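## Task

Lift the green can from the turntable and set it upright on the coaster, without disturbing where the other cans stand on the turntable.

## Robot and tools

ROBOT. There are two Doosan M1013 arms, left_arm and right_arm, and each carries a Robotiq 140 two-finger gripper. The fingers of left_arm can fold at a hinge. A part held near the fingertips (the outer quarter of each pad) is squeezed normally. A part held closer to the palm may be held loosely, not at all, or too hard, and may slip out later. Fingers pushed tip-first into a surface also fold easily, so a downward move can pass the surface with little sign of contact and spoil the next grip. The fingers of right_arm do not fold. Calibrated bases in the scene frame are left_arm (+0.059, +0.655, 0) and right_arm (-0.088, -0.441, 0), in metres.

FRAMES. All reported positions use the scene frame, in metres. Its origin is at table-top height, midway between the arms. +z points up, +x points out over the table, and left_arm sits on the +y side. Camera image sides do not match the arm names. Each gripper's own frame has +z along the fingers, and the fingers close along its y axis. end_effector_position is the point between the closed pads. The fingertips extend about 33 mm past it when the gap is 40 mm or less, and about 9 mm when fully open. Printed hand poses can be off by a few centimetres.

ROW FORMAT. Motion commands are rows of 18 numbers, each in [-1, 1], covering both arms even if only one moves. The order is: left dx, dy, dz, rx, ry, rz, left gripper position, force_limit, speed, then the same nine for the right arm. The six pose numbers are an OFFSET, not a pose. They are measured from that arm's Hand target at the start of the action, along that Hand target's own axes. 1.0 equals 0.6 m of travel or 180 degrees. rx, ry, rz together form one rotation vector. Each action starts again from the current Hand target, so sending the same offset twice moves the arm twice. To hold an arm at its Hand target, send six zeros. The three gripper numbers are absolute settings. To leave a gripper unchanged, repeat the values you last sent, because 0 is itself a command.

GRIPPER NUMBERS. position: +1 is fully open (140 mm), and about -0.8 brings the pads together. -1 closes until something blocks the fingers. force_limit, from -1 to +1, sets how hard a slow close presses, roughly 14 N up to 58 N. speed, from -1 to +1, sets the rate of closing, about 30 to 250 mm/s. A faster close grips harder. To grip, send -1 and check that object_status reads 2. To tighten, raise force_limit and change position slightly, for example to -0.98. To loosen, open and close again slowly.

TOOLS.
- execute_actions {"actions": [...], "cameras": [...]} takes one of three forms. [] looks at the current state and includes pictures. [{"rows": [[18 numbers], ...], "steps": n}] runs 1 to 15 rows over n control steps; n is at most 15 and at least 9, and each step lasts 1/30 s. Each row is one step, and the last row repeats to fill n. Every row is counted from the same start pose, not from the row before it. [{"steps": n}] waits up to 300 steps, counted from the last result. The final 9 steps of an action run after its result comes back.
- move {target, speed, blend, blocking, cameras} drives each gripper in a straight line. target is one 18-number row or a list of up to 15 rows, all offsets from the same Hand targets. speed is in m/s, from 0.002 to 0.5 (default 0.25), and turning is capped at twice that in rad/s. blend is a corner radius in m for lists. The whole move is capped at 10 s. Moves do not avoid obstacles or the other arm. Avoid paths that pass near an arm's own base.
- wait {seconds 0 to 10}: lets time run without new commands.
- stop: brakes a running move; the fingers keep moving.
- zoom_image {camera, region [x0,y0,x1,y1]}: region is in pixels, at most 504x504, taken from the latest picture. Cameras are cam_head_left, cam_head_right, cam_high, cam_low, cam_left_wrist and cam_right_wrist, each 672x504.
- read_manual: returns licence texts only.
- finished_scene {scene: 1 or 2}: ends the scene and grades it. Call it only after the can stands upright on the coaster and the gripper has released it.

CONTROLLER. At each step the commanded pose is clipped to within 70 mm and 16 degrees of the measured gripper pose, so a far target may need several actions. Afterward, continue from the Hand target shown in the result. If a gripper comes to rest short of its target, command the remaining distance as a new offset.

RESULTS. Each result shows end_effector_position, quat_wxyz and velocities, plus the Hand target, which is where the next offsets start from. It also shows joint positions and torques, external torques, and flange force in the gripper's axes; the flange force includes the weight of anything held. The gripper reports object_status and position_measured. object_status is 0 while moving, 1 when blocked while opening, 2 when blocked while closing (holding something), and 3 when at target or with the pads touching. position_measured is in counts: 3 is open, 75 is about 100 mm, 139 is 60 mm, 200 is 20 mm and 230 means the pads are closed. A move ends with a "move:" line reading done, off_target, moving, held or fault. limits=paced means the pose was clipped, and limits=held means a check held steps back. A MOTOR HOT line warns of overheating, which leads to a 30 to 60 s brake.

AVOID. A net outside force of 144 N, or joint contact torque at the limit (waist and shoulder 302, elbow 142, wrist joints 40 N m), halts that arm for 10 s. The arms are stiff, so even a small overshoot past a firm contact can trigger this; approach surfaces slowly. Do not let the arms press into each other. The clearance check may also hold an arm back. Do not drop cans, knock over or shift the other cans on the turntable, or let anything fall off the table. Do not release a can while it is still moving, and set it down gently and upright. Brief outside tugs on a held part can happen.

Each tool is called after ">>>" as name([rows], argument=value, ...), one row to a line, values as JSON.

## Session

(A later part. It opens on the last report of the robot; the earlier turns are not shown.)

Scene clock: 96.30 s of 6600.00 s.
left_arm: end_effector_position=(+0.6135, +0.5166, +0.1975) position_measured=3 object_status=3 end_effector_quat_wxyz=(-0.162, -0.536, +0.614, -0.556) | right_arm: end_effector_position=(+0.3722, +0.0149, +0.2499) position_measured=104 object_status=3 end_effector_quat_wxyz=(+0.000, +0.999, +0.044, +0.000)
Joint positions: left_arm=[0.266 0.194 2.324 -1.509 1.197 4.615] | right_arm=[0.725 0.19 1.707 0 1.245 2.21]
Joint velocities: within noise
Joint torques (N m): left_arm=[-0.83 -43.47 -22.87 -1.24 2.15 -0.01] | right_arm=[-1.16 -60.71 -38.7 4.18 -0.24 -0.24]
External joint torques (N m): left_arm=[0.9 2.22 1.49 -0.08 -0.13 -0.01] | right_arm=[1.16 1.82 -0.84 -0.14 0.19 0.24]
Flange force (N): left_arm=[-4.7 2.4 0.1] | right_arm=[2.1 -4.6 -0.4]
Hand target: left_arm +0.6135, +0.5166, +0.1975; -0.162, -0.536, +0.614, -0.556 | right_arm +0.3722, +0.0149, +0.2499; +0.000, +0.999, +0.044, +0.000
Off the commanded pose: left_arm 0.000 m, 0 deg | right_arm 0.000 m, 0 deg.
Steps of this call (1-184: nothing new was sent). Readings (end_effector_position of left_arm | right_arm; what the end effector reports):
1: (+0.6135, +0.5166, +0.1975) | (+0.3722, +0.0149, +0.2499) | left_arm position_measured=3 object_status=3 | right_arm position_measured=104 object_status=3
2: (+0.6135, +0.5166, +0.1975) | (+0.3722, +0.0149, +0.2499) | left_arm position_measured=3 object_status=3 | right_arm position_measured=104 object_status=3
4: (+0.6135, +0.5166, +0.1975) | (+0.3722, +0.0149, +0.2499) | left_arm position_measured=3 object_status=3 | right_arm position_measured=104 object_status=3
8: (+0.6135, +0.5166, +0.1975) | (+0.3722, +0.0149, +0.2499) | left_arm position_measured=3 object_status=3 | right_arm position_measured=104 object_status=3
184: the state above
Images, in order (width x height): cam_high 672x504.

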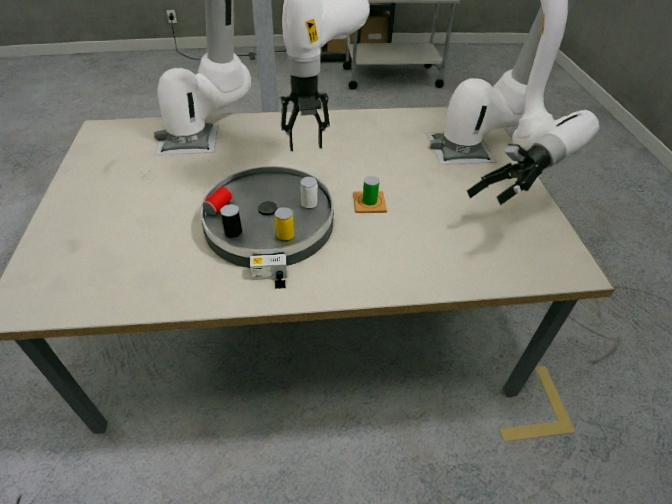

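>>> move([
  [0,0,0,0,0,0,1,0,0,-0.08706,0.41181,0,0.07461,-0.0938,0.42314,0.39,0,-1],
], speed=[0.35], cameras=["cam_right_wrist"])

>>> wait(seconds=0.9, cameras=["cam_right_wrist"])

>>> wait(seconds=0.9, cameras=["cam_right_wrist"])

>>> wait(seconds=0.9, cameras=["cam_right_wrist"])

>>> wait(seconds=0.9, cameras=["cam_right_wrist"])

>>> wait(seconds=0.9, cameras=["cam_right_wrist"])

>>> wait(seconds=0.9, cameras=["cam_right_wrist"])

>>> wait(seconds=0.9, cameras=["cam_right_wrist"])

>>> wait(seconds=0.9, cameras=["cam_right_wrist"])

>>> wait(seconds=0.9, cameras=["cam_right_wrist"])

Scene clock: 128.83 s of 6600.00 s.
left_arm: end_effector_position=(+0.6135, +0.5166, +0.1975) position_measured=3 object_status=3 end_effector_quat_wxyz=(-0.162, -0.536, +0.614, -0.556) | right_arm: end_effector_position=(+0.3418, -0.2356, +0.2499) position_measured=80 object_status=3 end_effector_quat_wxyz=(-0.102, +0.797, -0.578, -0.140) end_effector_velocity=(-0.001, -0.002, +0.000) end_effector_angular_velocity=(+0.002, +0.004, -0.007)
Joint positions: left_arm=[0.266 0.194 2.324 -1.509 1.197 4.615] | right_arm=[0.131 -0.073 2.026 0.36 1.273 2.838]
Joint velocities: left_arm=[within noise] | right_arm=[-0.005 -0.001 0.002 0.002 0.002 0.003]
Joint torques (N m): left_arm=[-0.9 -43.46 -22.87 -1.2 2.14 -0.04] | right_arm=[0.52 -33.03 -38.11 4.72 0.2 -0.43]
External joint torques (N m): left_arm=[0.78 2.28 1.52 -0.13 -0.12 0.02] | right_arm=[-0.4 1.49 -1 -0.19 0.06 0.43]
Flange force (N): left_arm=[-4.8 2.5 0.5] | right_arm=[0.2 -3.9 -0.9]
Hand target: left_arm +0.6135, +0.5166, +0.1975; -0.162, -0.536, +0.614, -0.556 | right_arm +0.3418, -0.2358, +0.2499; -0.102, +0.797, -0.579, -0.141
Off the commanded pose: left_arm 0.000 m, 0 deg | right_arm 0.000 m, 0 deg.
Kept back: nothing.
move: done
camera_calibration:
cam_right_wrist: T_world_to_cam=[[-0.947415, -0.319664, 0.0148375, 0.251447], [-0.23743, 0.733264, 0.637142, 0.102153], [-0.214551, 0.600115, -0.770603, 0.54872], [0, 0, 0, 1]] pos_world=[0.380207, -0.323822, 0.354029]
Images, in order (width x height): cam_right_wrist 672x504.

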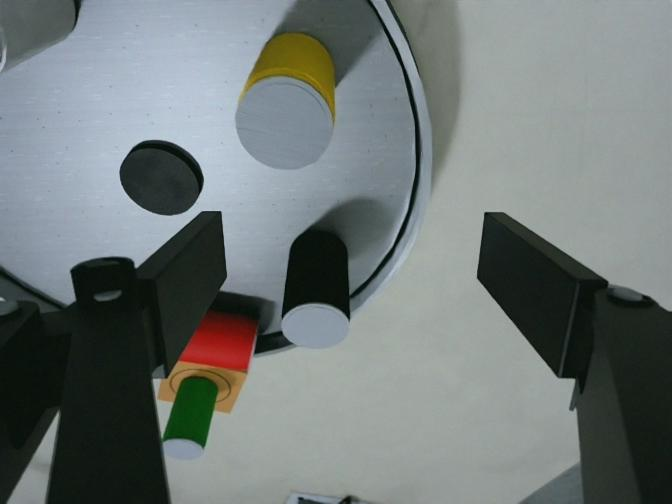

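Scene clock: 129.73 s of 6600.00 s.
left_arm: end_effector_position=(+0.6135, +0.5166, +0.1975) position_measured=3 object_status=3 end_effector_quat_wxyz=(-0.162, -0.536, +0.614, -0.556) | right_arm: end_effector_position=(+0.3418, -0.2358, +0.2499) position_measured=80 object_status=3 end_effector_quat_wxyz=(-0.102, +0.797, -0.579, -0.141)
Joint positions: left_arm=[0.266 0.194 2.324 -1.509 1.197 4.615] | right_arm=[0.13 -0.073 2.026 0.36 1.273 2.838]
Joint velocities: within noise
Joint torques (N m): left_arm=[-0.89 -43.6 -22.85 -1.24 2.16 -0.05] | right_arm=[-1.01 -32.41 -38.58 4.69 0.03 -0.19]
External joint torques (N m): left_arm=[0.95 2.36 1.49 -0.08 -0.14 0.03] | right_arm=[1.02 0.83 -0.48 -0.16 0.23 0.19]
Flange force (N): left_arm=[-5.1 2.4 0.1] | right_arm=[-2.2 -2.5 0.1]
Hand target: left_arm +0.6135, +0.5166, +0.1975; -0.162, -0.536, +0.614, -0.556 | right_arm +0.3418, -0.2358, +0.2499; -0.102, +0.797, -0.579, -0.141
Off the commanded pose: left_arm 0.000 m, 0 deg | right_arm 0.000 m, 0 deg.
Steps of this call (1-27: nothing new was sent). Readings (end_effector_position of left_arm | right_arm; what the end effector reports):
1: (+0.6135, +0.5166, +0.1975) | (+0.3418, -0.2357, +0.2499) | left_arm position_measured=3 object_status=3 | right_arm position_measured=80 object_status=3
2: (+0.6135, +0.5166, +0.1975) | (+0.3418, -0.2357, +0.2499) | left_arm position_measured=3 object_status=3 | right_arm position_measured=80 object_status=3
4: (+0.6135, +0.5166, +0.1975) | (+0.3418, -0.2357, +0.2499) | left_arm position_measured=3 object_status=3 | right_arm position_measured=80 object_status=3
8: (+0.6135, +0.5166, +0.1975) | (+0.3418, -0.2358, +0.2499) | left_arm position_measured=3 object_status=3 | right_arm position_measured=80 object_status=3
27: the state above
camera_calibration:
cam_right_wrist: T_world_to_cam=[[-0.947607, -0.319089, 0.0149418, 0.251562], [-0.236891, 0.733341, 0.637255, 0.102054], [-0.214299, 0.600328, -0.770508, 0.548735], [0, 0, 0, 1]] pos_world=[0.380151, -0.323991, 0.354012]
Images, in order (width x height): cam_right_wrist 672x504.

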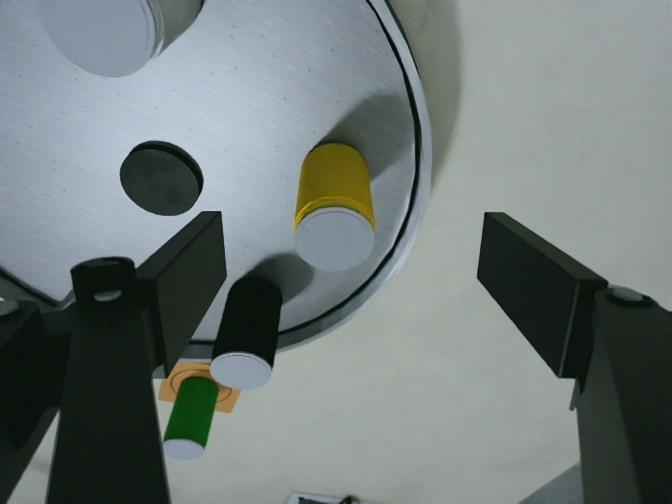

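Scene clock: 130.63 s of 6600.00 s.
left_arm: end_effector_position=(+0.6135, +0.5166, +0.1975) position_measured=3 object_status=3 end_effector_quat_wxyz=(-0.162, -0.536, +0.614, -0.556) | right_arm: end_effector_position=(+0.3418, -0.2358, +0.2499) position_measured=80 object_status=3 end_effector_quat_wxyz=(-0.102, +0.797, -0.579, -0.141)
Joint positions: left_arm=[0.266 0.194 2.324 -1.509 1.197 4.615] | right_arm=[0.13 -0.073 2.026 0.36 1.273 2.838]
Joint velocities: within noise
Joint torques (N m): left_arm=[-0.88 -43.59 -22.86 -1.22 2.1 -0.02] | right_arm=[-1.07 -31.97 -38.48 4.68 0.08 -0.22]
External joint torques (N m): left_arm=[0.87 2.37 1.48 -0.1 -0.08 -0.01] | right_arm=[1.07 0.4 -0.58 -0.15 0.19 0.22]
Flange force (N): left_arm=[-5.0 2.3 0.2] | right_arm=[-2.5 -2.0 -0.2]
Hand target: left_arm +0.6135, +0.5166, +0.1975; -0.162, -0.536, +0.614, -0.556 | right_arm +0.3418, -0.2358, +0.2499; -0.102, +0.797, -0.579, -0.141
Off the commanded pose: left_arm 0.000 m, 0 deg | right_arm 0.000 m, 0 deg.
Steps of this call (1-27: nothing new was sent). Readings (end_effector_position of left_arm | right_arm; what the end effector reports):
1: (+0.6135, +0.5166, +0.1975) | (+0.3418, -0.2358, +0.2499) | left_arm position_measured=3 object_status=3 | right_arm position_measured=80 object_status=3
2: (+0.6135, +0.5166, +0.1975) | (+0.3418, -0.2358, +0.2499) | left_arm position_measured=3 object_status=3 | right_arm position_measured=80 object_status=3
4: (+0.6135, +0.5166, +0.1975) | (+0.3418, -0.2358, +0.2499) | left_arm position_measured=3 object_status=3 | right_arm position_measured=80 object_status=3
8: (+0.6135, +0.5166, +0.1975) | (+0.3418, -0.2358, +0.2499) | left_arm position_measured=3 object_status=3 | right_arm position_measured=80 object_status=3
27: the state above
camera_calibration:
cam_right_wrist: T_world_to_cam=[[-0.947607, -0.319089, 0.0149419, 0.251562], [-0.236891, 0.733341, 0.637255, 0.102054], [-0.214299, 0.600327, -0.770508, 0.548735], [0, 0, 0, 1]] pos_world=[0.380151, -0.323991, 0.354012]
Images, in order (width x height): cam_right_wrist 672x504.

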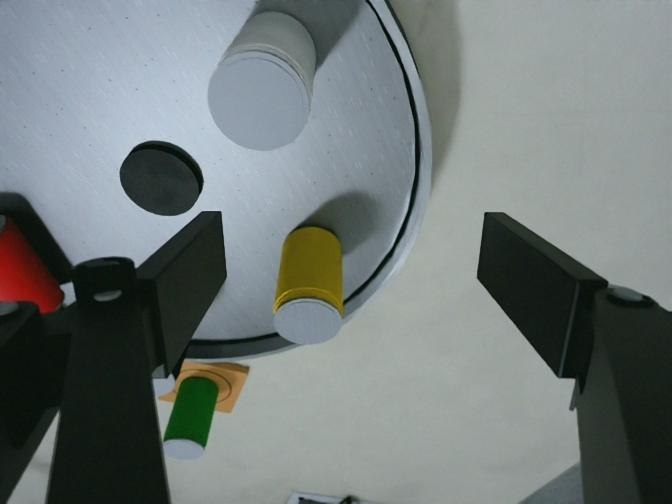

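Scene clock: 131.53 s of 6600.00 s.
left_arm: end_effector_position=(+0.6135, +0.5166, +0.1975) position_measured=3 object_status=3 end_effector_quat_wxyz=(-0.162, -0.536, +0.614, -0.556) | right_arm: end_effector_position=(+0.3418, -0.2358, +0.2499) position_measured=80 object_status=3 end_effector_quat_wxyz=(-0.102, +0.797, -0.579, -0.141)
Joint positions: left_arm=[0.266 0.194 2.324 -1.509 1.197 4.615] | right_arm=[0.13 -0.073 2.026 0.36 1.273 2.838]
Joint velocities: within noise
Joint torques (N m): left_arm=[-0.62 -43.63 -22.85 -1.2 2.14 -0.04] | right_arm=[-1.11 -32.58 -38.21 4.74 0.06 -0.21]
External joint torques (N m): left_arm=[0.53 2.44 1.47 -0.12 -0.12 0.01] | right_arm=[1.12 1.01 -0.85 -0.22 0.2 0.21]
Flange force (N): left_arm=[-4.9 2.3 1.1] | right_arm=[-2.4 -3.4 -0.2]
Hand target: left_arm +0.6135, +0.5166, +0.1975; -0.162, -0.536, +0.614, -0.556 | right_arm +0.3418, -0.2358, +0.2499; -0.102, +0.797, -0.579, -0.141
Off the commanded pose: left_arm 0.000 m, 0 deg | right_arm 0.000 m, 0 deg.
Steps of this call (1-27: nothing new was sent). Readings (end_effector_position of left_arm | right_arm; what the end effector reports):
1: (+0.6135, +0.5166, +0.1975) | (+0.3418, -0.2358, +0.2499) | left_arm position_measured=3 object_status=3 | right_arm position_measured=80 object_status=3
2: (+0.6135, +0.5166, +0.1975) | (+0.3418, -0.2358, +0.2499) | left_arm position_measured=3 object_status=3 | right_arm position_measured=80 object_status=3
4: (+0.6135, +0.5166, +0.1975) | (+0.3418, -0.2358, +0.2499) | left_arm position_measured=3 object_status=3 | right_arm position_measured=80 object_status=3
8: (+0.6135, +0.5166, +0.1975) | (+0.3418, -0.2358, +0.2499) | left_arm position_measured=3 object_status=3 | right_arm position_measured=80 object_status=3
27: the state above
camera_calibration:
cam_right_wrist: T_world_to_cam=[[-0.947607, -0.31909, 0.0149278, 0.251573], [-0.2369, 0.73334, 0.637253, 0.102054], [-0.214288, 0.600329, -0.77051, 0.548739], [0, 0, 0, 1]] pos_world=[0.380157, -0.32399, 0.354019]
Images, in order (width x height): cam_right_wrist 672x504.

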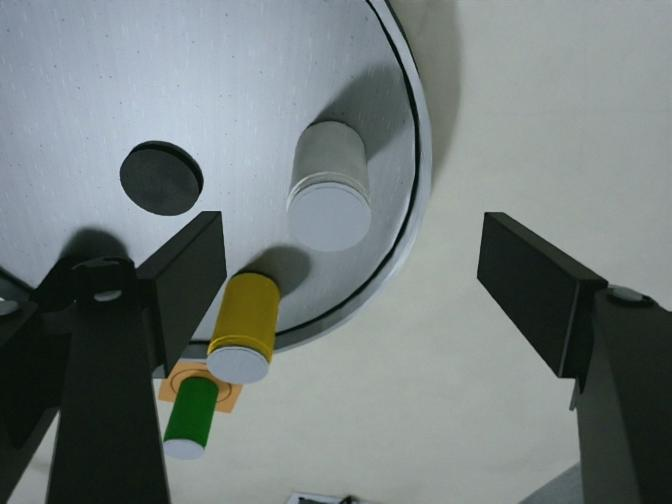

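Scene clock: 132.43 s of 6600.00 s.
left_arm: end_effector_position=(+0.6135, +0.5166, +0.1975) position_measured=3 object_status=3 end_effector_quat_wxyz=(-0.162, -0.536, +0.614, -0.556) | right_arm: end_effector_position=(+0.3418, -0.2358, +0.2499) position_measured=80 object_status=3 end_effector_quat_wxyz=(-0.102, +0.797, -0.579, -0.141)
Joint positions: left_arm=[0.266 0.194 2.324 -1.509 1.197 4.615] | right_arm=[0.13 -0.073 2.026 0.36 1.273 2.838]
Joint velocities: within noise
Joint torques (N m): left_arm=[-0.88 -43.62 -22.86 -1.21 2.15 -0.04] | right_arm=[-1.5 -32.34 -38.3 4.73 -0.01 -0.23]
External joint torques (N m): left_arm=[0.88 2.41 1.51 -0.1 -0.13 0.02] | right_arm=[1.5 0.77 -0.79 -0.21 0.26 0.23]
Flange force (N): left_arm=[-5.1 2.4 0.3] | right_arm=[-3.3 -3.0 -0.1]
Hand target: left_arm +0.6135, +0.5166, +0.1975; -0.162, -0.536, +0.614, -0.556 | right_arm +0.3418, -0.2358, +0.2499; -0.102, +0.797, -0.579, -0.141
Off the commanded pose: left_arm 0.000 m, 0 deg | right_arm 0.000 m, 0 deg.
Steps of this call (1-27: nothing new was sent). Readings (end_effector_position of left_arm | right_arm; what the end effector reports):
1: (+0.6135, +0.5166, +0.1975) | (+0.3418, -0.2358, +0.2499) | left_arm position_measured=3 object_status=3 | right_arm position_measured=80 object_status=3
2: (+0.6135, +0.5166, +0.1975) | (+0.3418, -0.2358, +0.2499) | left_arm position_measured=3 object_status=3 | right_arm position_measured=80 object_status=3
4: (+0.6135, +0.5166, +0.1975) | (+0.3418, -0.2358, +0.2499) | left_arm position_measured=3 object_status=3 | right_arm position_measured=80 object_status=3
8: (+0.6135, +0.5166, +0.1975) | (+0.3418, -0.2358, +0.2499) | left_arm position_measured=3 object_status=3 | right_arm position_measured=80 object_status=3
27: the state above
camera_calibration:
cam_right_wrist: T_world_to_cam=[[-0.947607, -0.319089, 0.0149254, 0.251575], [-0.236902, 0.733339, 0.637253, 0.102054], [-0.214286, 0.600329, -0.77051, 0.548739], [0, 0, 0, 1]] pos_world=[0.380158, -0.32399, 0.354021]
Images, in order (width x height): cam_right_wrist 672x504.

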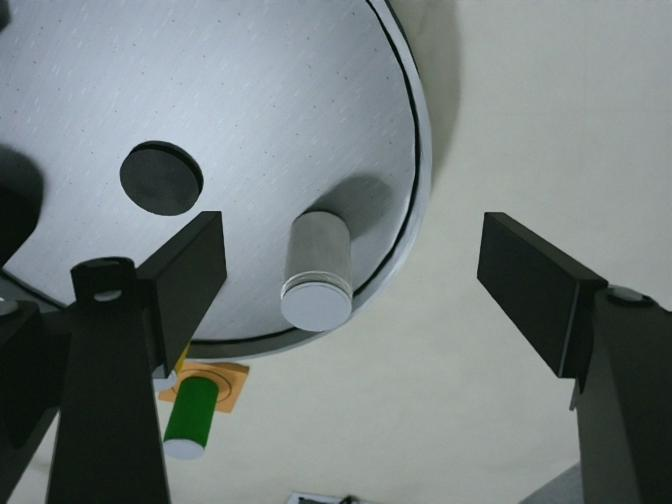

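Scene clock: 133.33 s of 6600.00 s.
left_arm: end_effector_position=(+0.6135, +0.5166, +0.1975) position_measured=3 object_status=3 end_effector_quat_wxyz=(-0.162, -0.536, +0.614, -0.556) | right_arm: end_effector_position=(+0.3418, -0.2358, +0.2499) position_measured=80 object_status=3 end_effector_quat_wxyz=(-0.102, +0.797, -0.579, -0.141)
Joint positions: left_arm=[0.266 0.194 2.324 -1.509 1.197 4.615] | right_arm=[0.13 -0.073 2.026 0.36 1.273 2.838]
Joint velocities: within noise
Joint torques (N m): left_arm=[-0.8 -43.38 -22.75 -1.2 2.12 -0.03] | right_arm=[-1.8 -32.31 -38.26 4.66 0.02 -0.26]
External joint torques (N m): left_arm=[0.74 2.19 1.37 -0.12 -0.1 0.01] | right_arm=[1.81 0.72 -0.81 -0.13 0.24 0.26]
Flange force (N): left_arm=[-4.6 2.2 0.4] | right_arm=[-4.0 -3.1 0.1]
Hand target: left_arm +0.6135, +0.5166, +0.1975; -0.162, -0.536, +0.614, -0.556 | right_arm +0.3418, -0.2358, +0.2499; -0.102, +0.797, -0.579, -0.141
Off the commanded pose: left_arm 0.000 m, 0 deg | right_arm 0.000 m, 0 deg.
Steps of this call (1-27: nothing new was sent). Readings (end_effector_position of left_arm | right_arm; what the end effector reports):
1: (+0.6135, +0.5166, +0.1975) | (+0.3418, -0.2358, +0.2499) | left_arm position_measured=3 object_status=3 | right_arm position_measured=80 object_status=3
2: (+0.6135, +0.5166, +0.1975) | (+0.3418, -0.2358, +0.2499) | left_arm position_measured=3 object_status=3 | right_arm position_measured=80 object_status=3
4: (+0.6135, +0.5166, +0.1975) | (+0.3418, -0.2358, +0.2499) | left_arm position_measured=3 object_status=3 | right_arm position_measured=80 object_status=3
8: (+0.6135, +0.5166, +0.1975) | (+0.3418, -0.2358, +0.2499) | left_arm position_measured=3 object_status=3 | right_arm position_measured=80 object_status=3
27: the state above
camera_calibration:
cam_right_wrist: T_world_to_cam=[[-0.947607, -0.31909, 0.0149253, 0.251574], [-0.236902, 0.733339, 0.637252, 0.102054], [-0.214286, 0.600329, -0.770511, 0.548739], [0, 0, 0, 1]] pos_world=[0.380158, -0.32399, 0.354021]
Images, in order (width x height): cam_right_wrist 672x504.

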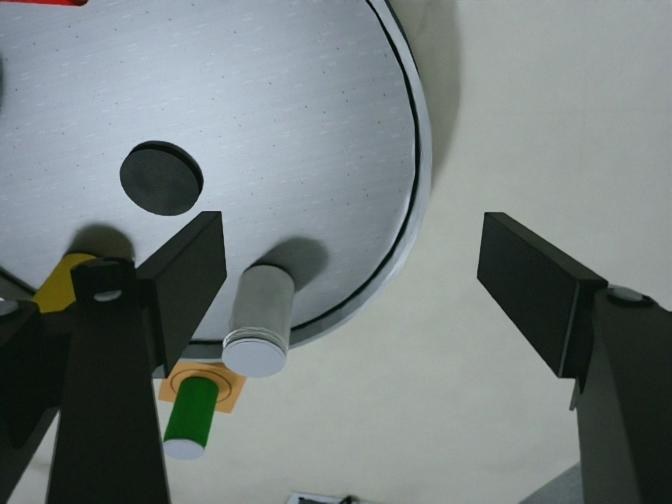

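Scene clock: 134.23 s of 6600.00 s.
left_arm: end_effector_position=(+0.6135, +0.5166, +0.1975) position_measured=3 object_status=3 end_effector_quat_wxyz=(-0.162, -0.536, +0.614, -0.556) | right_arm: end_effector_position=(+0.3418, -0.2358, +0.2499) position_measured=80 object_status=3 end_effector_quat_wxyz=(-0.102, +0.797, -0.579, -0.141)
Joint positions: left_arm=[0.266 0.194 2.324 -1.509 1.197 4.615] | right_arm=[0.13 -0.073 2.026 0.36 1.273 2.838]
Joint velocities: within noise
Joint torques (N m): left_arm=[-0.94 -43.55 -22.96 -1.19 2.15 0] | right_arm=[-1.25 -31.84 -38.27 4.68 0.01 -0.25]
External joint torques (N m): left_arm=[0.89 2.34 1.57 -0.13 -0.13 -0.02] | right_arm=[1.25 0.27 -0.82 -0.15 0.25 0.25]
Flange force (N): left_arm=[-4.9 2.5 0.3] | right_arm=[-3.1 -2.2 -0.6]
Hand target: left_arm +0.6135, +0.5166, +0.1975; -0.162, -0.536, +0.614, -0.556 | right_arm +0.3418, -0.2358, +0.2499; -0.102, +0.797, -0.579, -0.141
Off the commanded pose: left_arm 0.000 m, 0 deg | right_arm 0.000 m, 0 deg.
Steps of this call (1-27: nothing new was sent). Readings (end_effector_position of left_arm | right_arm; what the end effector reports):
1: (+0.6135, +0.5166, +0.1975) | (+0.3418, -0.2358, +0.2499) | left_arm position_measured=3 object_status=3 | right_arm position_measured=80 object_status=3
2: (+0.6135, +0.5166, +0.1975) | (+0.3418, -0.2358, +0.2499) | left_arm position_measured=3 object_status=3 | right_arm position_measured=80 object_status=3
4: (+0.6135, +0.5166, +0.1975) | (+0.3418, -0.2358, +0.2499) | left_arm position_measured=3 object_status=3 | right_arm position_measured=80 object_status=3
8: (+0.6135, +0.5166, +0.1975) | (+0.3418, -0.2358, +0.2499) | left_arm position_measured=3 object_status=3 | right_arm position_measured=80 object_status=3
27: the state above
camera_calibration:
cam_right_wrist: T_world_to_cam=[[-0.947607, -0.31909, 0.0149253, 0.251574], [-0.236902, 0.73334, 0.637252, 0.102054], [-0.214286, 0.600329, -0.770511, 0.548739], [0, 0, 0, 1]] pos_world=[0.380158, -0.32399, 0.354021]
Images, in order (width x height): cam_right_wrist 672x504.

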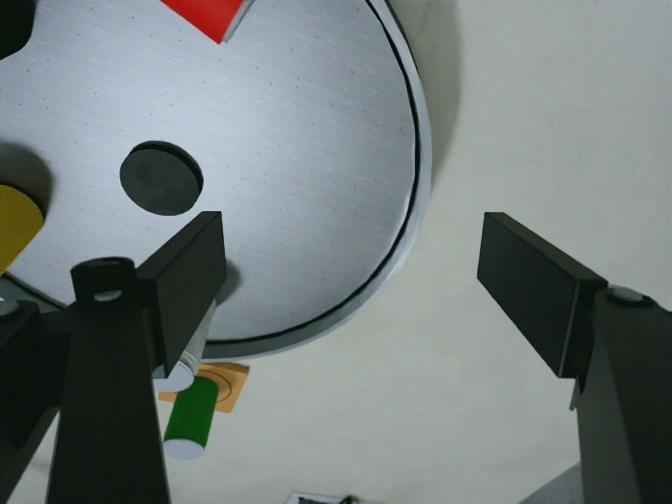

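Scene clock: 135.13 s of 6600.00 s.
left_arm: end_effector_position=(+0.6135, +0.5166, +0.1975) position_measured=3 object_status=3 end_effector_quat_wxyz=(-0.162, -0.536, +0.614, -0.556) | right_arm: end_effector_position=(+0.3418, -0.2358, +0.2499) position_measured=80 object_status=3 end_effector_quat_wxyz=(-0.102, +0.797, -0.579, -0.141)
Joint positions: left_arm=[0.266 0.194 2.324 -1.509 1.197 4.615] | right_arm=[0.13 -0.073 2.026 0.36 1.273 2.838]
Joint velocities: within noise
Joint torques (N m): left_arm=[-0.91 -43.55 -22.84 -1.21 2.13 -0.02] | right_arm=[-1.16 -31.78 -38.29 4.67 0.04 -0.2]
External joint torques (N m): left_arm=[0.89 2.34 1.46 -0.11 -0.11 0] | right_arm=[1.17 0.2 -0.78 -0.14 0.23 0.2]
Flange force (N): left_arm=[-5.0 2.3 0.2] | right_arm=[-2.8 -1.9 -0.6]
Hand target: left_arm +0.6135, +0.5166, +0.1975; -0.162, -0.536, +0.614, -0.556 | right_arm +0.3418, -0.2358, +0.2499; -0.102, +0.797, -0.579, -0.141
Off the commanded pose: left_arm 0.000 m, 0 deg | right_arm 0.000 m, 0 deg.
Steps of this call (1-27: nothing new was sent). Readings (end_effector_position of left_arm | right_arm; what the end effector reports):
1: (+0.6135, +0.5166, +0.1975) | (+0.3418, -0.2358, +0.2499) | left_arm position_measured=3 object_status=3 | right_arm position_measured=80 object_status=3
2: (+0.6135, +0.5166, +0.1975) | (+0.3418, -0.2358, +0.2499) | left_arm position_measured=3 object_status=3 | right_arm position_measured=80 object_status=3
4: (+0.6135, +0.5166, +0.1975) | (+0.3418, -0.2358, +0.2499) | left_arm position_measured=3 object_status=3 | right_arm position_measured=80 object_status=3
8: (+0.6135, +0.5166, +0.1975) | (+0.3418, -0.2358, +0.2499) | left_arm position_measured=3 object_status=3 | right_arm position_measured=80 object_status=3
27: the state above
camera_calibration:
cam_right_wrist: T_world_to_cam=[[-0.947607, -0.31909, 0.0149253, 0.251574], [-0.236902, 0.733339, 0.637253, 0.102054], [-0.214286, 0.600329, -0.77051, 0.548739], [0, 0, 0, 1]] pos_world=[0.380158, -0.32399, 0.354021]
Images, in order (width x height): cam_right_wrist 672x504.

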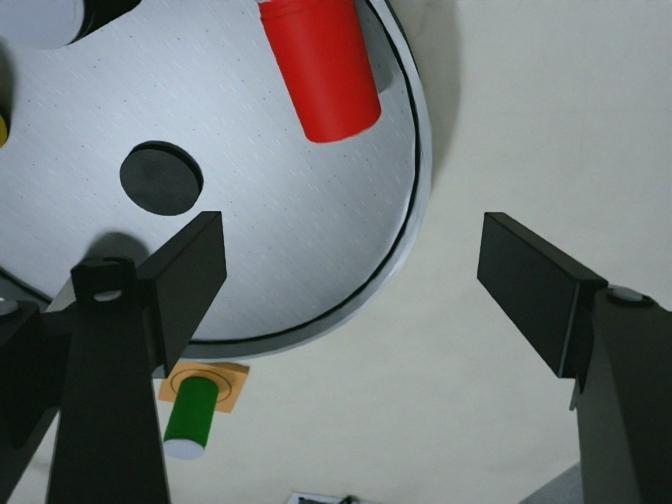

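Scene clock: 136.03 s of 6600.00 s.
left_arm: end_effector_position=(+0.6135, +0.5166, +0.1975) position_measured=3 object_status=3 end_effector_quat_wxyz=(-0.162, -0.536, +0.614, -0.556) | right_arm: end_effector_position=(+0.3418, -0.2358, +0.2499) position_measured=80 object_status=3 end_effector_quat_wxyz=(-0.102, +0.797, -0.579, -0.141)
Joint positions: left_arm=[0.266 0.194 2.324 -1.509 1.197 4.615] | right_arm=[0.13 -0.073 2.026 0.36 1.273 2.838]
Joint velocities: within noise
Joint torques (N m): left_arm=[-0.65 -43.54 -22.81 -1.22 2.13 -0.01] | right_arm=[-1.33 -32.08 -38.23 4.73 0 -0.22]
External joint torques (N m): left_arm=[0.72 2.3 1.42 -0.1 -0.12 -0.01] | right_arm=[1.33 0.51 -0.85 -0.2 0.25 0.22]
Flange force (N): left_arm=[-4.7 2.2 0.5] | right_arm=[-3.1 -2.6 -0.4]
Hand target: left_arm +0.6135, +0.5166, +0.1975; -0.162, -0.536, +0.614, -0.556 | right_arm +0.3418, -0.2358, +0.2499; -0.102, +0.797, -0.579, -0.141
Off the commanded pose: left_arm 0.000 m, 0 deg | right_arm 0.000 m, 0 deg.
Steps of this call (1-27: nothing new was sent). Readings (end_effector_position of left_arm | right_arm; what the end effector reports):
1: (+0.6135, +0.5166, +0.1975) | (+0.3418, -0.2358, +0.2499) | left_arm position_measured=3 object_status=3 | right_arm position_measured=80 object_status=3
2: (+0.6135, +0.5166, +0.1975) | (+0.3418, -0.2358, +0.2499) | left_arm position_measured=3 object_status=3 | right_arm position_measured=80 object_status=3
4: (+0.6135, +0.5166, +0.1975) | (+0.3418, -0.2358, +0.2499) | left_arm position_measured=3 object_status=3 | right_arm position_measured=80 object_status=3
8: (+0.6135, +0.5166, +0.1975) | (+0.3418, -0.2358, +0.2499) | left_arm position_measured=3 object_status=3 | right_arm position_measured=80 object_status=3
27: the state above
camera_calibration:
cam_right_wrist: T_world_to_cam=[[-0.947606, -0.319093, 0.014927, 0.251572], [-0.236905, 0.733344, 0.637246, 0.10206], [-0.214287, 0.600322, -0.770516, 0.54874], [0, 0, 0, 1]] pos_world=[0.380158, -0.323991, 0.35402]
Images, in order (width x height): cam_right_wrist 672x504.

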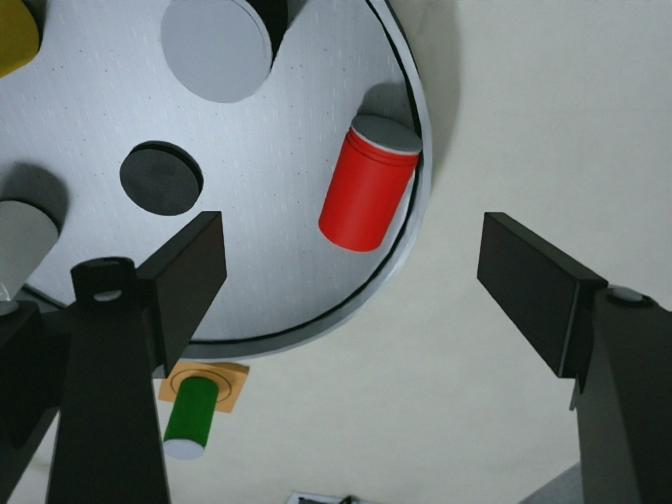

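Scene clock: 136.93 s of 6600.00 s.
left_arm: end_effector_position=(+0.6135, +0.5166, +0.1975) position_measured=3 object_status=3 end_effector_quat_wxyz=(-0.162, -0.536, +0.614, -0.556) | right_arm: end_effector_position=(+0.3418, -0.2358, +0.2499) position_measured=80 object_status=3 end_effector_quat_wxyz=(-0.102, +0.797, -0.579, -0.141)
Joint positions: left_arm=[0.266 0.194 2.324 -1.509 1.197 4.615] | right_arm=[0.13 -0.073 2.026 0.36 1.273 2.838]
Joint velocities: within noise
Joint torques (N m): left_arm=[-0.76 -43.51 -22.91 -1.19 2.13 -0.05] | right_arm=[-1.5 -32.46 -38.57 4.62 0.03 -0.2]
External joint torques (N m): left_arm=[0.74 2.3 1.54 -0.13 -0.11 0.02] | right_arm=[1.5 0.89 -0.48 -0.1 0.23 0.2]
Flange force (N): left_arm=[-4.8 2.5 0.6] | right_arm=[-3.1 -2.8 0.5]
Hand target: left_arm +0.6135, +0.5166, +0.1975; -0.162, -0.536, +0.614, -0.556 | right_arm +0.3418, -0.2358, +0.2499; -0.102, +0.797, -0.579, -0.141
Off the commanded pose: left_arm 0.000 m, 0 deg | right_arm 0.000 m, 0 deg.
Steps of this call (1-27: nothing new was sent). Readings (end_effector_position of left_arm | right_arm; what the end effector reports):
1: (+0.6135, +0.5166, +0.1975) | (+0.3418, -0.2358, +0.2499) | left_arm position_measured=3 object_status=3 | right_arm position_measured=80 object_status=3
2: (+0.6135, +0.5166, +0.1975) | (+0.3418, -0.2358, +0.2499) | left_arm position_measured=3 object_status=3 | right_arm position_measured=80 object_status=3
4: (+0.6135, +0.5166, +0.1975) | (+0.3418, -0.2358, +0.2499) | left_arm position_measured=3 object_status=3 | right_arm position_measured=80 object_status=3
8: (+0.6135, +0.5166, +0.1975) | (+0.3418, -0.2358, +0.2499) | left_arm position_measured=3 object_status=3 | right_arm position_measured=80 object_status=3
27: the state above
camera_calibration:
cam_right_wrist: T_world_to_cam=[[-0.947606, -0.319091, 0.0149219, 0.251576], [-0.236908, 0.733345, 0.637244, 0.102062], [-0.214282, 0.600322, -0.770517, 0.548739], [0, 0, 0, 1]] pos_world=[0.380159, -0.323991, 0.35402]
Images, in order (width x height): cam_right_wrist 672x504.

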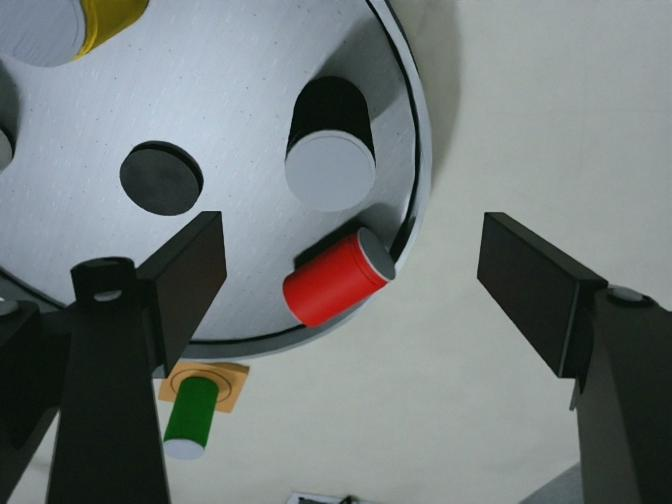

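>>> execute_actions(actions=[], cameras=["cam_right_wrist"])

Scene clock: 152.67 s of 6600.00 s.
left_arm: end_effector_position=(+0.6135, +0.5166, +0.1975) position_measured=3 object_status=3 end_effector_quat_wxyz=(-0.162, -0.536, +0.614, -0.556) | right_arm: end_effector_position=(+0.3418, -0.2358, +0.2499) position_measured=80 object_status=3 end_effector_quat_wxyz=(-0.102, +0.797, -0.579, -0.141)
Joint positions: left_arm=[0.266 0.194 2.324 -1.509 1.197 4.615] | right_arm=[0.13 -0.073 2.026 0.36 1.273 2.838]
Joint velocities: within noise
Joint torques (N m): left_arm=[-1.01 -43.54 -22.9 -1.22 2.14 -0.04] | right_arm=[-0.58 -32.08 -38.46 4.69 0 -0.22]
External joint torques (N m): left_arm=[1.06 2.28 1.52 -0.1 -0.12 0.01] | right_arm=[0.58 0.51 -0.61 -0.16 0.26 0.22]
Flange force (N): left_arm=[-5.0 2.5 -0.2] | right_arm=[-1.5 -2.0 -0.6]
Hand target: left_arm +0.6135, +0.5166, +0.1975; -0.162, -0.536, +0.614, -0.556 | right_arm +0.3418, -0.2358, +0.2499; -0.102, +0.797, -0.579, -0.141
Off the commanded pose: left_arm 0.000 m, 0 deg | right_arm 0.000 m, 0 deg.
Steps of this call (1-472: nothing new was sent). Readings (end_effector_position of left_arm | right_arm; what the end effector reports):
1: (+0.6135, +0.5166, +0.1975) | (+0.3418, -0.2358, +0.2499) | left_arm position_measured=3 object_status=3 | right_arm position_measured=80 object_status=3
2: (+0.6135, +0.5166, +0.1975) | (+0.3418, -0.2358, +0.2499) | left_arm position_measured=3 object_status=3 | right_arm position_measured=80 object_status=3
4: (+0.6135, +0.5166, +0.1975) | (+0.3418, -0.2358, +0.2499) | left_arm position_measured=3 object_status=3 | right_arm position_measured=80 object_status=3
8: (+0.6135, +0.5166, +0.1975) | (+0.3418, -0.2358, +0.2499) | left_arm position_measured=3 object_status=3 | right_arm position_measured=80 object_status=3
472: the state above
camera_calibration:
cam_right_wrist: T_world_to_cam=[[-0.947607, -0.319091, 0.0149238, 0.251574], [-0.236906, 0.733345, 0.637244, 0.102063], [-0.214283, 0.600321, -0.770517, 0.548739], [0, 0, 0, 1]] pos_world=[0.380158, -0.323992, 0.354019]
Images, in order (width x height): cam_right_wrist 672x504.

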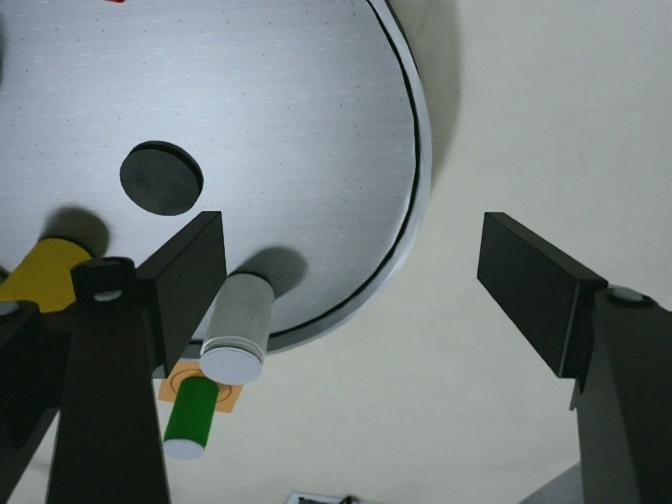

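>>> execute_actions([
  {"steps": 300},
], cameras=[])

>>> execute_actions([
  {"steps": 33},
], cameras=[])

>>> move([
  [0,0,0,0,0,0,1,0,0,-0.02006,0.01031,0.00730,0.009501,0,0.026102,0.39,0,-1],
  [0,0,0,0,0,0,1,0,0,-0.04089,0.01871,0.01488,0.019001,0,0.052205,0.39,0,-1],
  [0,0,0,0,0,0,1,0,0,-0.06233,0.02516,0.02268,0.028502,0,0.078308,0.39,0,-1],
  [0,0,0,0,0,0,1,0,0,-0.08421,0.02959,0.03065,0.038002,0,0.104410,0.39,0,-1],
  [0,0,0,0,0,0,1,0,0,-0.10637,0.03197,0.03872,0.047503,0,0.130512,0.39,0,-1],
  [0,0,0,0,0,0,1,0,0,-0.12864,0.03229,0.04682,0.057003,0,0.156615,0.39,0,-1],
  [0,0,0,0,0,0,1,0,0,-0.15086,0.03054,0.05491,0.066504,0,0.182718,0.39,0,-1],
  [0,0,0,0,0,0,1,0,0,-0.17285,0.02674,0.06291,0.076004,0,0.208820,0.39,0,-1],
  [0,0,0,0,0,0,1,0,0,-0.19444,0.02091,0.07077,0.085505,0,0.234922,0.39,0,-1],
  [0,0,0,0,0,0,1,0,0,-0.21547,0.01310,0.07843,0.095006,0,0.261025,0.39,0,-1],
  [0,0,0,0,0,0,1,0,0,-0.23578,0.00338,0.08582,0.104506,0,0.287128,0.39,0,-1],
  [0,0,0,0,0,0,1,0,0,-0.25522,-0.00820,0.09289,0.114007,0,0.313230,0.39,0,-1],
  [0,0,0,0,0,0,1,0,0,-0.27364,-0.02154,0.09960,0.123507,0,0.339332,0.39,0,-1],
  [0,0,0,0,0,0,1,0,0,-0.29090,-0.03653,0.10588,0.133008,0,0.365435,0.39,0,-1],
], speed=0.3294, blend=0.01, blocking=false, cameras=["cam_right_wrist"])

>>> wait(seconds=0.4, cameras=["cam_right_wrist"])

>>> wait(seconds=0.5, cameras=["cam_right_wrist"])

>>> wait(seconds=0.4, cameras=["cam_right_wrist"])

>>> wait(seconds=2, cameras=["cam_right_wrist"])

Scene clock: 162.67 s of 6600.00 s.
left_arm: end_effector_position=(+0.6135, +0.5166, +0.1975) position_measured=3 object_status=3 end_effector_quat_wxyz=(-0.162, -0.536, +0.614, -0.556) | right_arm: end_effector_position=(+0.3418, -0.2358, +0.2499) position_measured=80 object_status=3 end_effector_quat_wxyz=(-0.102, +0.797, -0.579, -0.141)
Joint positions: left_arm=[0.266 0.194 2.324 -1.509 1.197 4.615] | right_arm=[0.13 -0.073 2.026 0.36 1.273 2.838]
Joint velocities: within noise
Joint torques (N m): left_arm=[-1.05 -43.41 -22.89 -1.23 2.15 -0.02] | right_arm=[-0.85 -32.01 -38.33 4.7 0.01 -0.16]
External joint torques (N m): left_arm=[0.97 2.21 1.51 -0.09 -0.13 -0.01] | right_arm=[0.86 0.43 -0.74 -0.18 0.25 0.16]
Flange force (N): left_arm=[-4.7 2.4 -0.1] | right_arm=[-2.0 -2.1 -0.7]
Hand target: left_arm +0.6135, +0.5166, +0.1975; -0.162, -0.536, +0.614, -0.556 | right_arm +0.3418, -0.2358, +0.2499; -0.102, +0.797, -0.579, -0.141
Off the commanded pose: left_arm 0.000 m, 0 deg | right_arm 0.000 m, 0 deg.
Steps of this call (1-300: nothing new was sent). Readings (end_effector_position of left_arm | right_arm; what the end effector reports):
1: (+0.6135, +0.5166, +0.1975) | (+0.3418, -0.2358, +0.2499) | left_arm position_measured=3 object_status=3 | right_arm position_measured=80 object_status=3
2: (+0.6135, +0.5166, +0.1975) | (+0.3418, -0.2358, +0.2499) | left_arm position_measured=3 object_status=3 | right_arm position_measured=80 object_status=3
4: (+0.6135, +0.5166, +0.1975) | (+0.3418, -0.2358, +0.2499) | left_arm position_measured=3 object_status=3 | right_arm position_measured=80 object_status=3
8: (+0.6135, +0.5166, +0.1975) | (+0.3418, -0.2358, +0.2499) | left_arm position_measured=3 object_status=3 | right_arm position_measured=80 object_status=3
300: the state above
No camera images: "cameras" was empty.

Scene clock: 163.77 s of 6600.00 s.
left_arm: end_effector_position=(+0.6135, +0.5166, +0.1975) position_measured=3 object_status=3 end_effector_quat_wxyz=(-0.162, -0.536, +0.614, -0.556) | right_arm: end_effector_position=(+0.3418, -0.2358, +0.2499) position_measured=80 object_status=3 end_effector_quat_wxyz=(-0.102, +0.797, -0.579, -0.141)
Joint positions: left_arm=[0.266 0.194 2.324 -1.509 1.197 4.615] | right_arm=[0.13 -0.073 2.026 0.36 1.273 2.838]
Joint velocities: within noise
Joint torques (N m): left_arm=[-0.69 -43.57 -22.88 -1.21 2.15 -0.04] | right_arm=[-1.48 -32.41 -38.32 4.71 0.01 -0.2]
External joint torques (N m): left_arm=[0.77 2.31 1.52 -0.11 -0.13 0.02] | right_arm=[1.48 0.84 -0.75 -0.18 0.25 0.2]
Flange force (N): left_arm=[-4.8 2.5 0.5] | right_arm=[-3.2 -3.1 0.0]
Hand target: left_arm +0.6135, +0.5166, +0.1975; -0.162, -0.536, +0.614, -0.556 | right_arm +0.3418, -0.2358, +0.2499; -0.102, +0.797, -0.579, -0.141
Off the commanded pose: left_arm 0.000 m, 0 deg | right_arm 0.000 m, 0 deg.
Steps of this call (1-33: nothing new was sent). Readings (end_effector_position of left_arm | right_arm; what the end effector reports):
1: (+0.6135, +0.5166, +0.1975) | (+0.3418, -0.2358, +0.2499) | left_arm position_measured=3 object_status=3 | right_arm position_measured=80 object_status=3
2: (+0.6135, +0.5166, +0.1975) | (+0.3418, -0.2358, +0.2499) | left_arm position_measured=3 object_status=3 | right_arm position_measured=80 object_status=3
4: (+0.6135, +0.5166, +0.1975) | (+0.3418, -0.2358, +0.2499) | left_arm position_measured=3 object_status=3 | right_arm position_measured=80 object_status=3
8: (+0.6135, +0.5166, +0.1975) | (+0.3418, -0.2358, +0.2499) | left_arm position_measured=3 object_status=3 | right_arm position_measured=80 object_status=3
33: the state above
No camera images: "cameras" was empty.

Scene clock: 164.27 s of 6600.00 s.
left_arm: end_effector_position=(+0.6135, +0.5166, +0.1975) position_measured=3 object_status=3 end_effector_quat_wxyz=(-0.162, -0.536, +0.614, -0.556) | right_arm: end_effector_position=(+0.3334, -0.2271, +0.2499) position_measured=80 object_status=3 end_effector_quat_wxyz=(-0.108, +0.775, -0.608, -0.137) end_effector_velocity=(-0.018, +0.019, +0.000) end_effector_angular_velocity=(-0.003, +0.000, -0.161)
Joint positions: left_arm=[0.266 0.194 2.324 -1.509 1.197 4.615] | right_arm=[0.148 -0.098 2.048 0.369 1.245 2.922]
Joint velocities: left_arm=[within noise] | right_arm=[0.046 -0.054 0.047 0.012 -0.062 0.193]
Joint torques (N m): left_arm=[-0.91 -43.51 -22.73 -1.23 2.16 -0.03] | right_arm=[-5.6 -27.1 -39.33 5.19 -0.15 -0.51]
External joint torques (N m): left_arm=[0.85 2.33 1.37 -0.09 -0.14 0.01] | right_arm=[4.53 0.22 -0.25 -0.63 0.29 0.5]
Flange force (N): left_arm=[-5.0 2.2 0.3] | right_arm=[-10.3 -1.6 2.4]
Hand target: left_arm +0.6135, +0.5166, +0.1975; -0.162, -0.536, +0.614, -0.556 | right_arm +0.3320, -0.2255, +0.2499; -0.108, +0.771, -0.613, -0.136
Off the commanded pose: left_arm 0.000 m, 0 deg | right_arm 0.177 m, 66 deg.
Kept back: nothing.
move: running; path passed 1 of 14 targets; blend cut to 0 m at target 1
camera_calibration:
cam_right_wrist: T_world_to_cam=[[-0.968533, -0.248434, 0.0149747, 0.269404], [-0.182078, 0.74829, 0.637895, 0.078653], [-0.16968, 0.615095, -0.769978, 0.53008], [0, 0, 0, 1]] pos_world=[0.365191, -0.317976, 0.353943]
Images, in order (width x height): cam_right_wrist 672x504.

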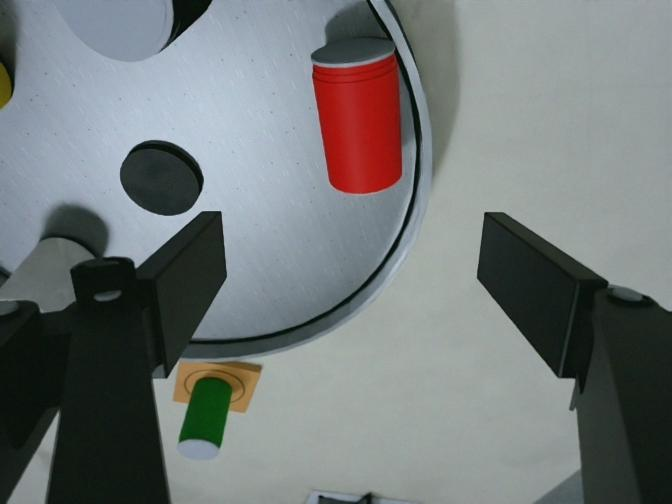

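Scene clock: 164.67 s of 6600.00 s.
left_arm: end_effector_position=(+0.6135, +0.5166, +0.1975) position_measured=3 object_status=3 end_effector_quat_wxyz=(-0.162, -0.536, +0.614, -0.556) | right_arm: end_effector_position=(+0.3304, -0.2236, +0.2498) position_measured=80 object_status=3 end_effector_quat_wxyz=(-0.109, +0.766, -0.619, -0.135) end_effector_velocity=(-0.028, +0.034, +0.000) end_effector_angular_velocity=(+0.008, +0.003, -0.267)
Joint positions: left_arm=[0.266 0.194 2.324 -1.509 1.197 4.615] | right_arm=[0.157 -0.107 2.056 0.371 1.234 2.957]
Joint velocities: left_arm=[within noise] | right_arm=[0.074 -0.083 0.074 0.03 -0.104 0.314]
Joint torques (N m): left_arm=[-1.07 -43.45 -22.94 -1.24 2.13 -0.02] | right_arm=[4.06 -34.21 -36.46 4.82 -0.08 -0.12]
External joint torques (N m): left_arm=[1.08 2.22 1.55 -0.08 -0.11 0] | right_arm=[-1.46 0.71 -1.93 -0.33 0.34 0.15]
Flange force (N): left_arm=[-4.8 2.5 -0.3] | right_arm=[1.9 -3.8 -3.8]
Hand target: left_arm +0.6135, +0.5166, +0.1975; -0.162, -0.536, +0.614, -0.556 | right_arm +0.3253, -0.2172, +0.2499; -0.113, +0.750, -0.638, -0.132
Off the commanded pose: left_arm 0.000 m, 0 deg | right_arm 0.173 m, 64 deg.
earlier move: running; path passed 1 of 14 targets; blend cut to 0 m at target 1
wait: 0.40 s; no rest
camera_calibration:
cam_right_wrist: T_world_to_cam=[[-0.975232, -0.220672, 0.0150321, 0.275808], [-0.160671, 0.753494, 0.637519, 0.0697302], [-0.152009, 0.619314, -0.770288, 0.522612], [0, 0, 0, 1]] pos_world=[0.359622, -0.315339, 0.353961]
Images, in order (width x height): cam_right_wrist 672x504.

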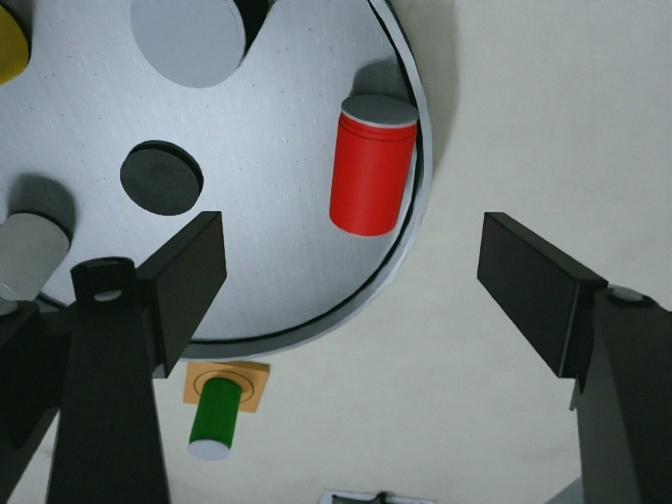

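Scene clock: 165.17 s of 6600.00 s.
left_arm: end_effector_position=(+0.6135, +0.5166, +0.1975) position_measured=3 object_status=3 end_effector_quat_wxyz=(-0.162, -0.536, +0.614, -0.556) | right_arm: end_effector_position=(+0.3059, -0.1848, +0.2501) position_measured=80 object_status=3 end_effector_quat_wxyz=(-0.130, +0.672, -0.718, -0.124) end_effector_velocity=(-0.043, +0.092, +0.000) end_effector_angular_velocity=(+0.011, +0.008, -0.623)
Joint positions: left_arm=[0.266 0.194 2.324 -1.509 1.197 4.615] | right_arm=[0.257 -0.181 2.121 0.385 1.116 3.31]
Joint velocities: left_arm=[within noise] | right_arm=[0.289 -0.134 0.108 -0.048 -0.289 0.885]
Joint torques (N m): left_arm=[-1.14 -43.53 -22.78 -1.15 2.13 -0.06] | right_arm=[-0.84 -20.64 -37.86 4.41 -0.47 -0.19]
External joint torques (N m): left_arm=[1.09 2.33 1.41 -0.17 -0.11 0.03] | right_arm=[1.04 0.3 -1.64 0.02 0.32 0.19]
Flange force (N): left_arm=[-5.2 2.3 -0.1] | right_arm=[-4.4 -1.6 -1.4]
Hand target: left_arm +0.6135, +0.5166, +0.1975; -0.162, -0.536, +0.614, -0.556 | right_arm +0.3003, -0.1704, +0.2499; -0.133, +0.636, -0.752, -0.112
Off the commanded pose: left_arm 0.000 m, 0 deg | right_arm 0.132 m, 48 deg.
earlier move: running; path passed 5 of 14 targets; blend cut to 0 m at target 1
wait: 0.50 s; no rest
camera_calibration:
cam_right_wrist: T_world_to_cam=[[-0.998365, 0.0540869, 0.0184987, 0.31738], [0.0531904, 0.760464, 0.647198, -0.0302386], [0.0209374, 0.647124, -0.762098, 0.44524], [0, 0, 0, 1]] pos_world=[0.309147, -0.282296, 0.353015]
Images, in order (width x height): cam_right_wrist 672x504.

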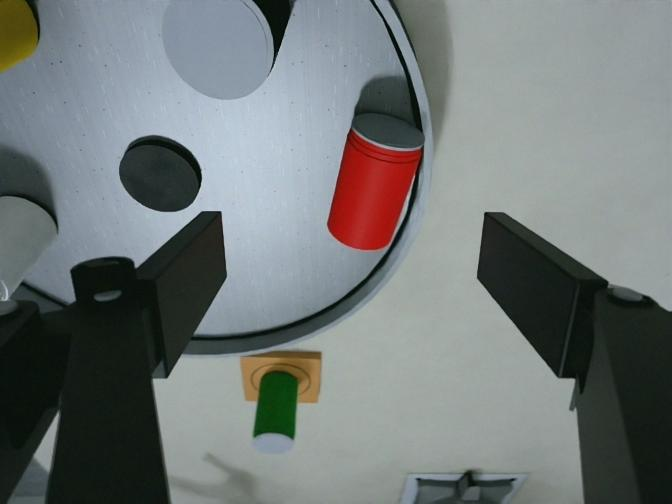

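Scene clock: 165.57 s of 6600.00 s.
left_arm: end_effector_position=(+0.6135, +0.5166, +0.1975) position_measured=3 object_status=3 end_effector_quat_wxyz=(-0.162, -0.536, +0.614, -0.556) | right_arm: end_effector_position=(+0.2937, -0.1448, +0.2504) position_measured=80 object_status=3 end_effector_quat_wxyz=(+0.145, -0.576, +0.797, +0.111) end_effector_velocity=(-0.018, +0.105, +0.001) end_effector_angular_velocity=(+0.019, +0.016, -0.630)
Joint positions: left_arm=[0.266 0.194 2.324 -1.509 1.197 4.615] | right_arm=[0.391 -0.216 2.148 0.338 0.997 3.699]
Joint velocities: left_arm=[within noise] | right_arm=[0.369 -0.035 0.027 -0.193 -0.293 1.046]
Joint torques (N m): left_arm=[-1.01 -43.54 -22.96 -1.22 2.15 -0.04] | right_arm=[0.14 -17.06 -39.12 4.52 -0.91 -0.17]
External joint torques (N m): left_arm=[0.95 2.34 1.6 -0.1 -0.13 0.01] | right_arm=[-0.26 0.29 -1.04 -0.08 0.41 0.17]
Flange force (N): left_arm=[-5.0 2.6 0.1] | right_arm=[-1.6 -1.5 -1.8]
Hand target: left_arm +0.6135, +0.5166, +0.1975; -0.162, -0.536, +0.614, -0.556 | right_arm +0.2919, -0.1287, +0.2499; +0.146, -0.533, +0.828, +0.094
Off the commanded pose: left_arm 0.000 m, 0 deg | right_arm 0.093 m, 34 deg.
earlier move: running; path passed 8 of 14 targets; blend cut to 0 m at target 1
wait: 0.40 s; no rest
camera_calibration:
cam_right_wrist: T_world_to_cam=[[-0.953264, 0.301142, 0.0245263, 0.324079], [0.243727, 0.718458, 0.651472, -0.123283], [0.178564, 0.627002, -0.758276, 0.369668], [0, 0, 0, 1]] pos_world=[0.272971, -0.240803, 0.352677]
Images, in order (width x height): cam_right_wrist 672x504.

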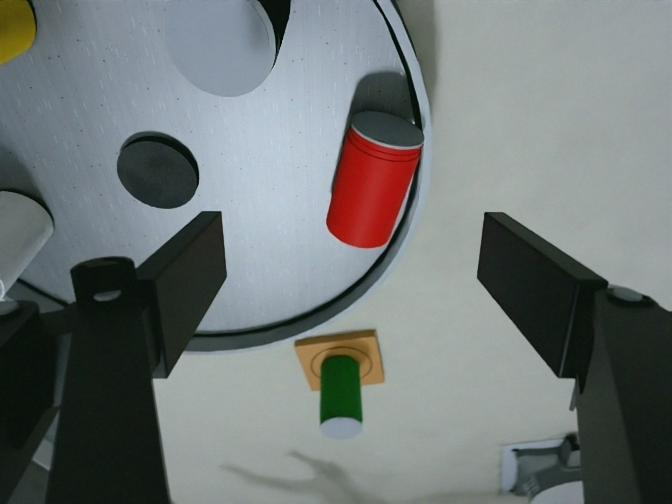

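Scene clock: 166.80 s of 6600.00 s.
left_arm: end_effector_position=(+0.6135, +0.5166, +0.1975) position_measured=3 object_status=3 end_effector_quat_wxyz=(-0.162, -0.536, +0.614, -0.556) | right_arm: end_effector_position=(+0.3052, -0.0524, +0.2499) position_measured=80 object_status=3 end_effector_quat_wxyz=(+0.164, -0.321, +0.931, +0.057) end_effector_velocity=(+0.000, +0.000, +0.000) end_effector_angular_velocity=(-0.008, -0.001, -0.008)
Joint positions: left_arm=[0.266 0.194 2.324 -1.509 1.197 4.615] | right_arm=[0.728 -0.133 2.078 -0.029 0.847 4.794]
Joint velocities: left_arm=[within noise] | right_arm=[0.007 0.003 -0.002 -0.014 0.005 0.021]
Joint torques (N m): left_arm=[-0.81 -43.32 -22.84 -1.19 2.14 0.01] | right_arm=[-0.16 -26.53 -39.04 3.66 -1.44 -0.55]
External joint torques (N m): left_arm=[0.85 2.08 1.44 -0.13 -0.13 -0.04] | right_arm=[0.03 0.44 -0.59 0.28 0.55 0.55]
Flange force (N): left_arm=[-4.3 2.3 0.2] | right_arm=[-1.8 1.6 -1.0]
Hand target: left_arm +0.6135, +0.5166, +0.1975; -0.162, -0.536, +0.614, -0.556 | right_arm +0.3052, -0.0524, +0.2499; +0.164, -0.321, +0.931, +0.057
Off the commanded pose: left_arm 0.000 m, 0 deg | right_arm 0.000 m, 0 deg.
earlier move: done; blend cut to 0 m at target 1
wait: 1.23 of 2 s (the move ended)
camera_calibration:
cam_right_wrist: T_world_to_cam=[[-0.624407, 0.780939, 0.0158125, 0.234165], [0.608001, 0.473225, 0.63749, -0.312685], [0.490358, 0.407667, -0.770297, 0.205664], [0, 0, 0, 1]] pos_world=[0.235478, -0.11874, 0.354053]
Images, in order (width x height): cam_right_wrist 672x504.

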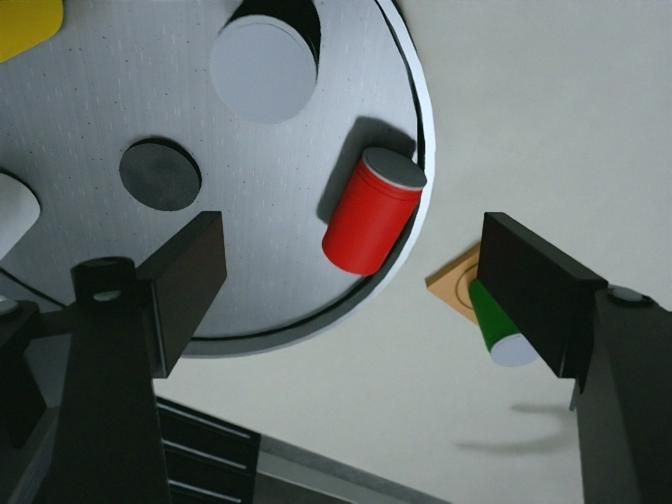

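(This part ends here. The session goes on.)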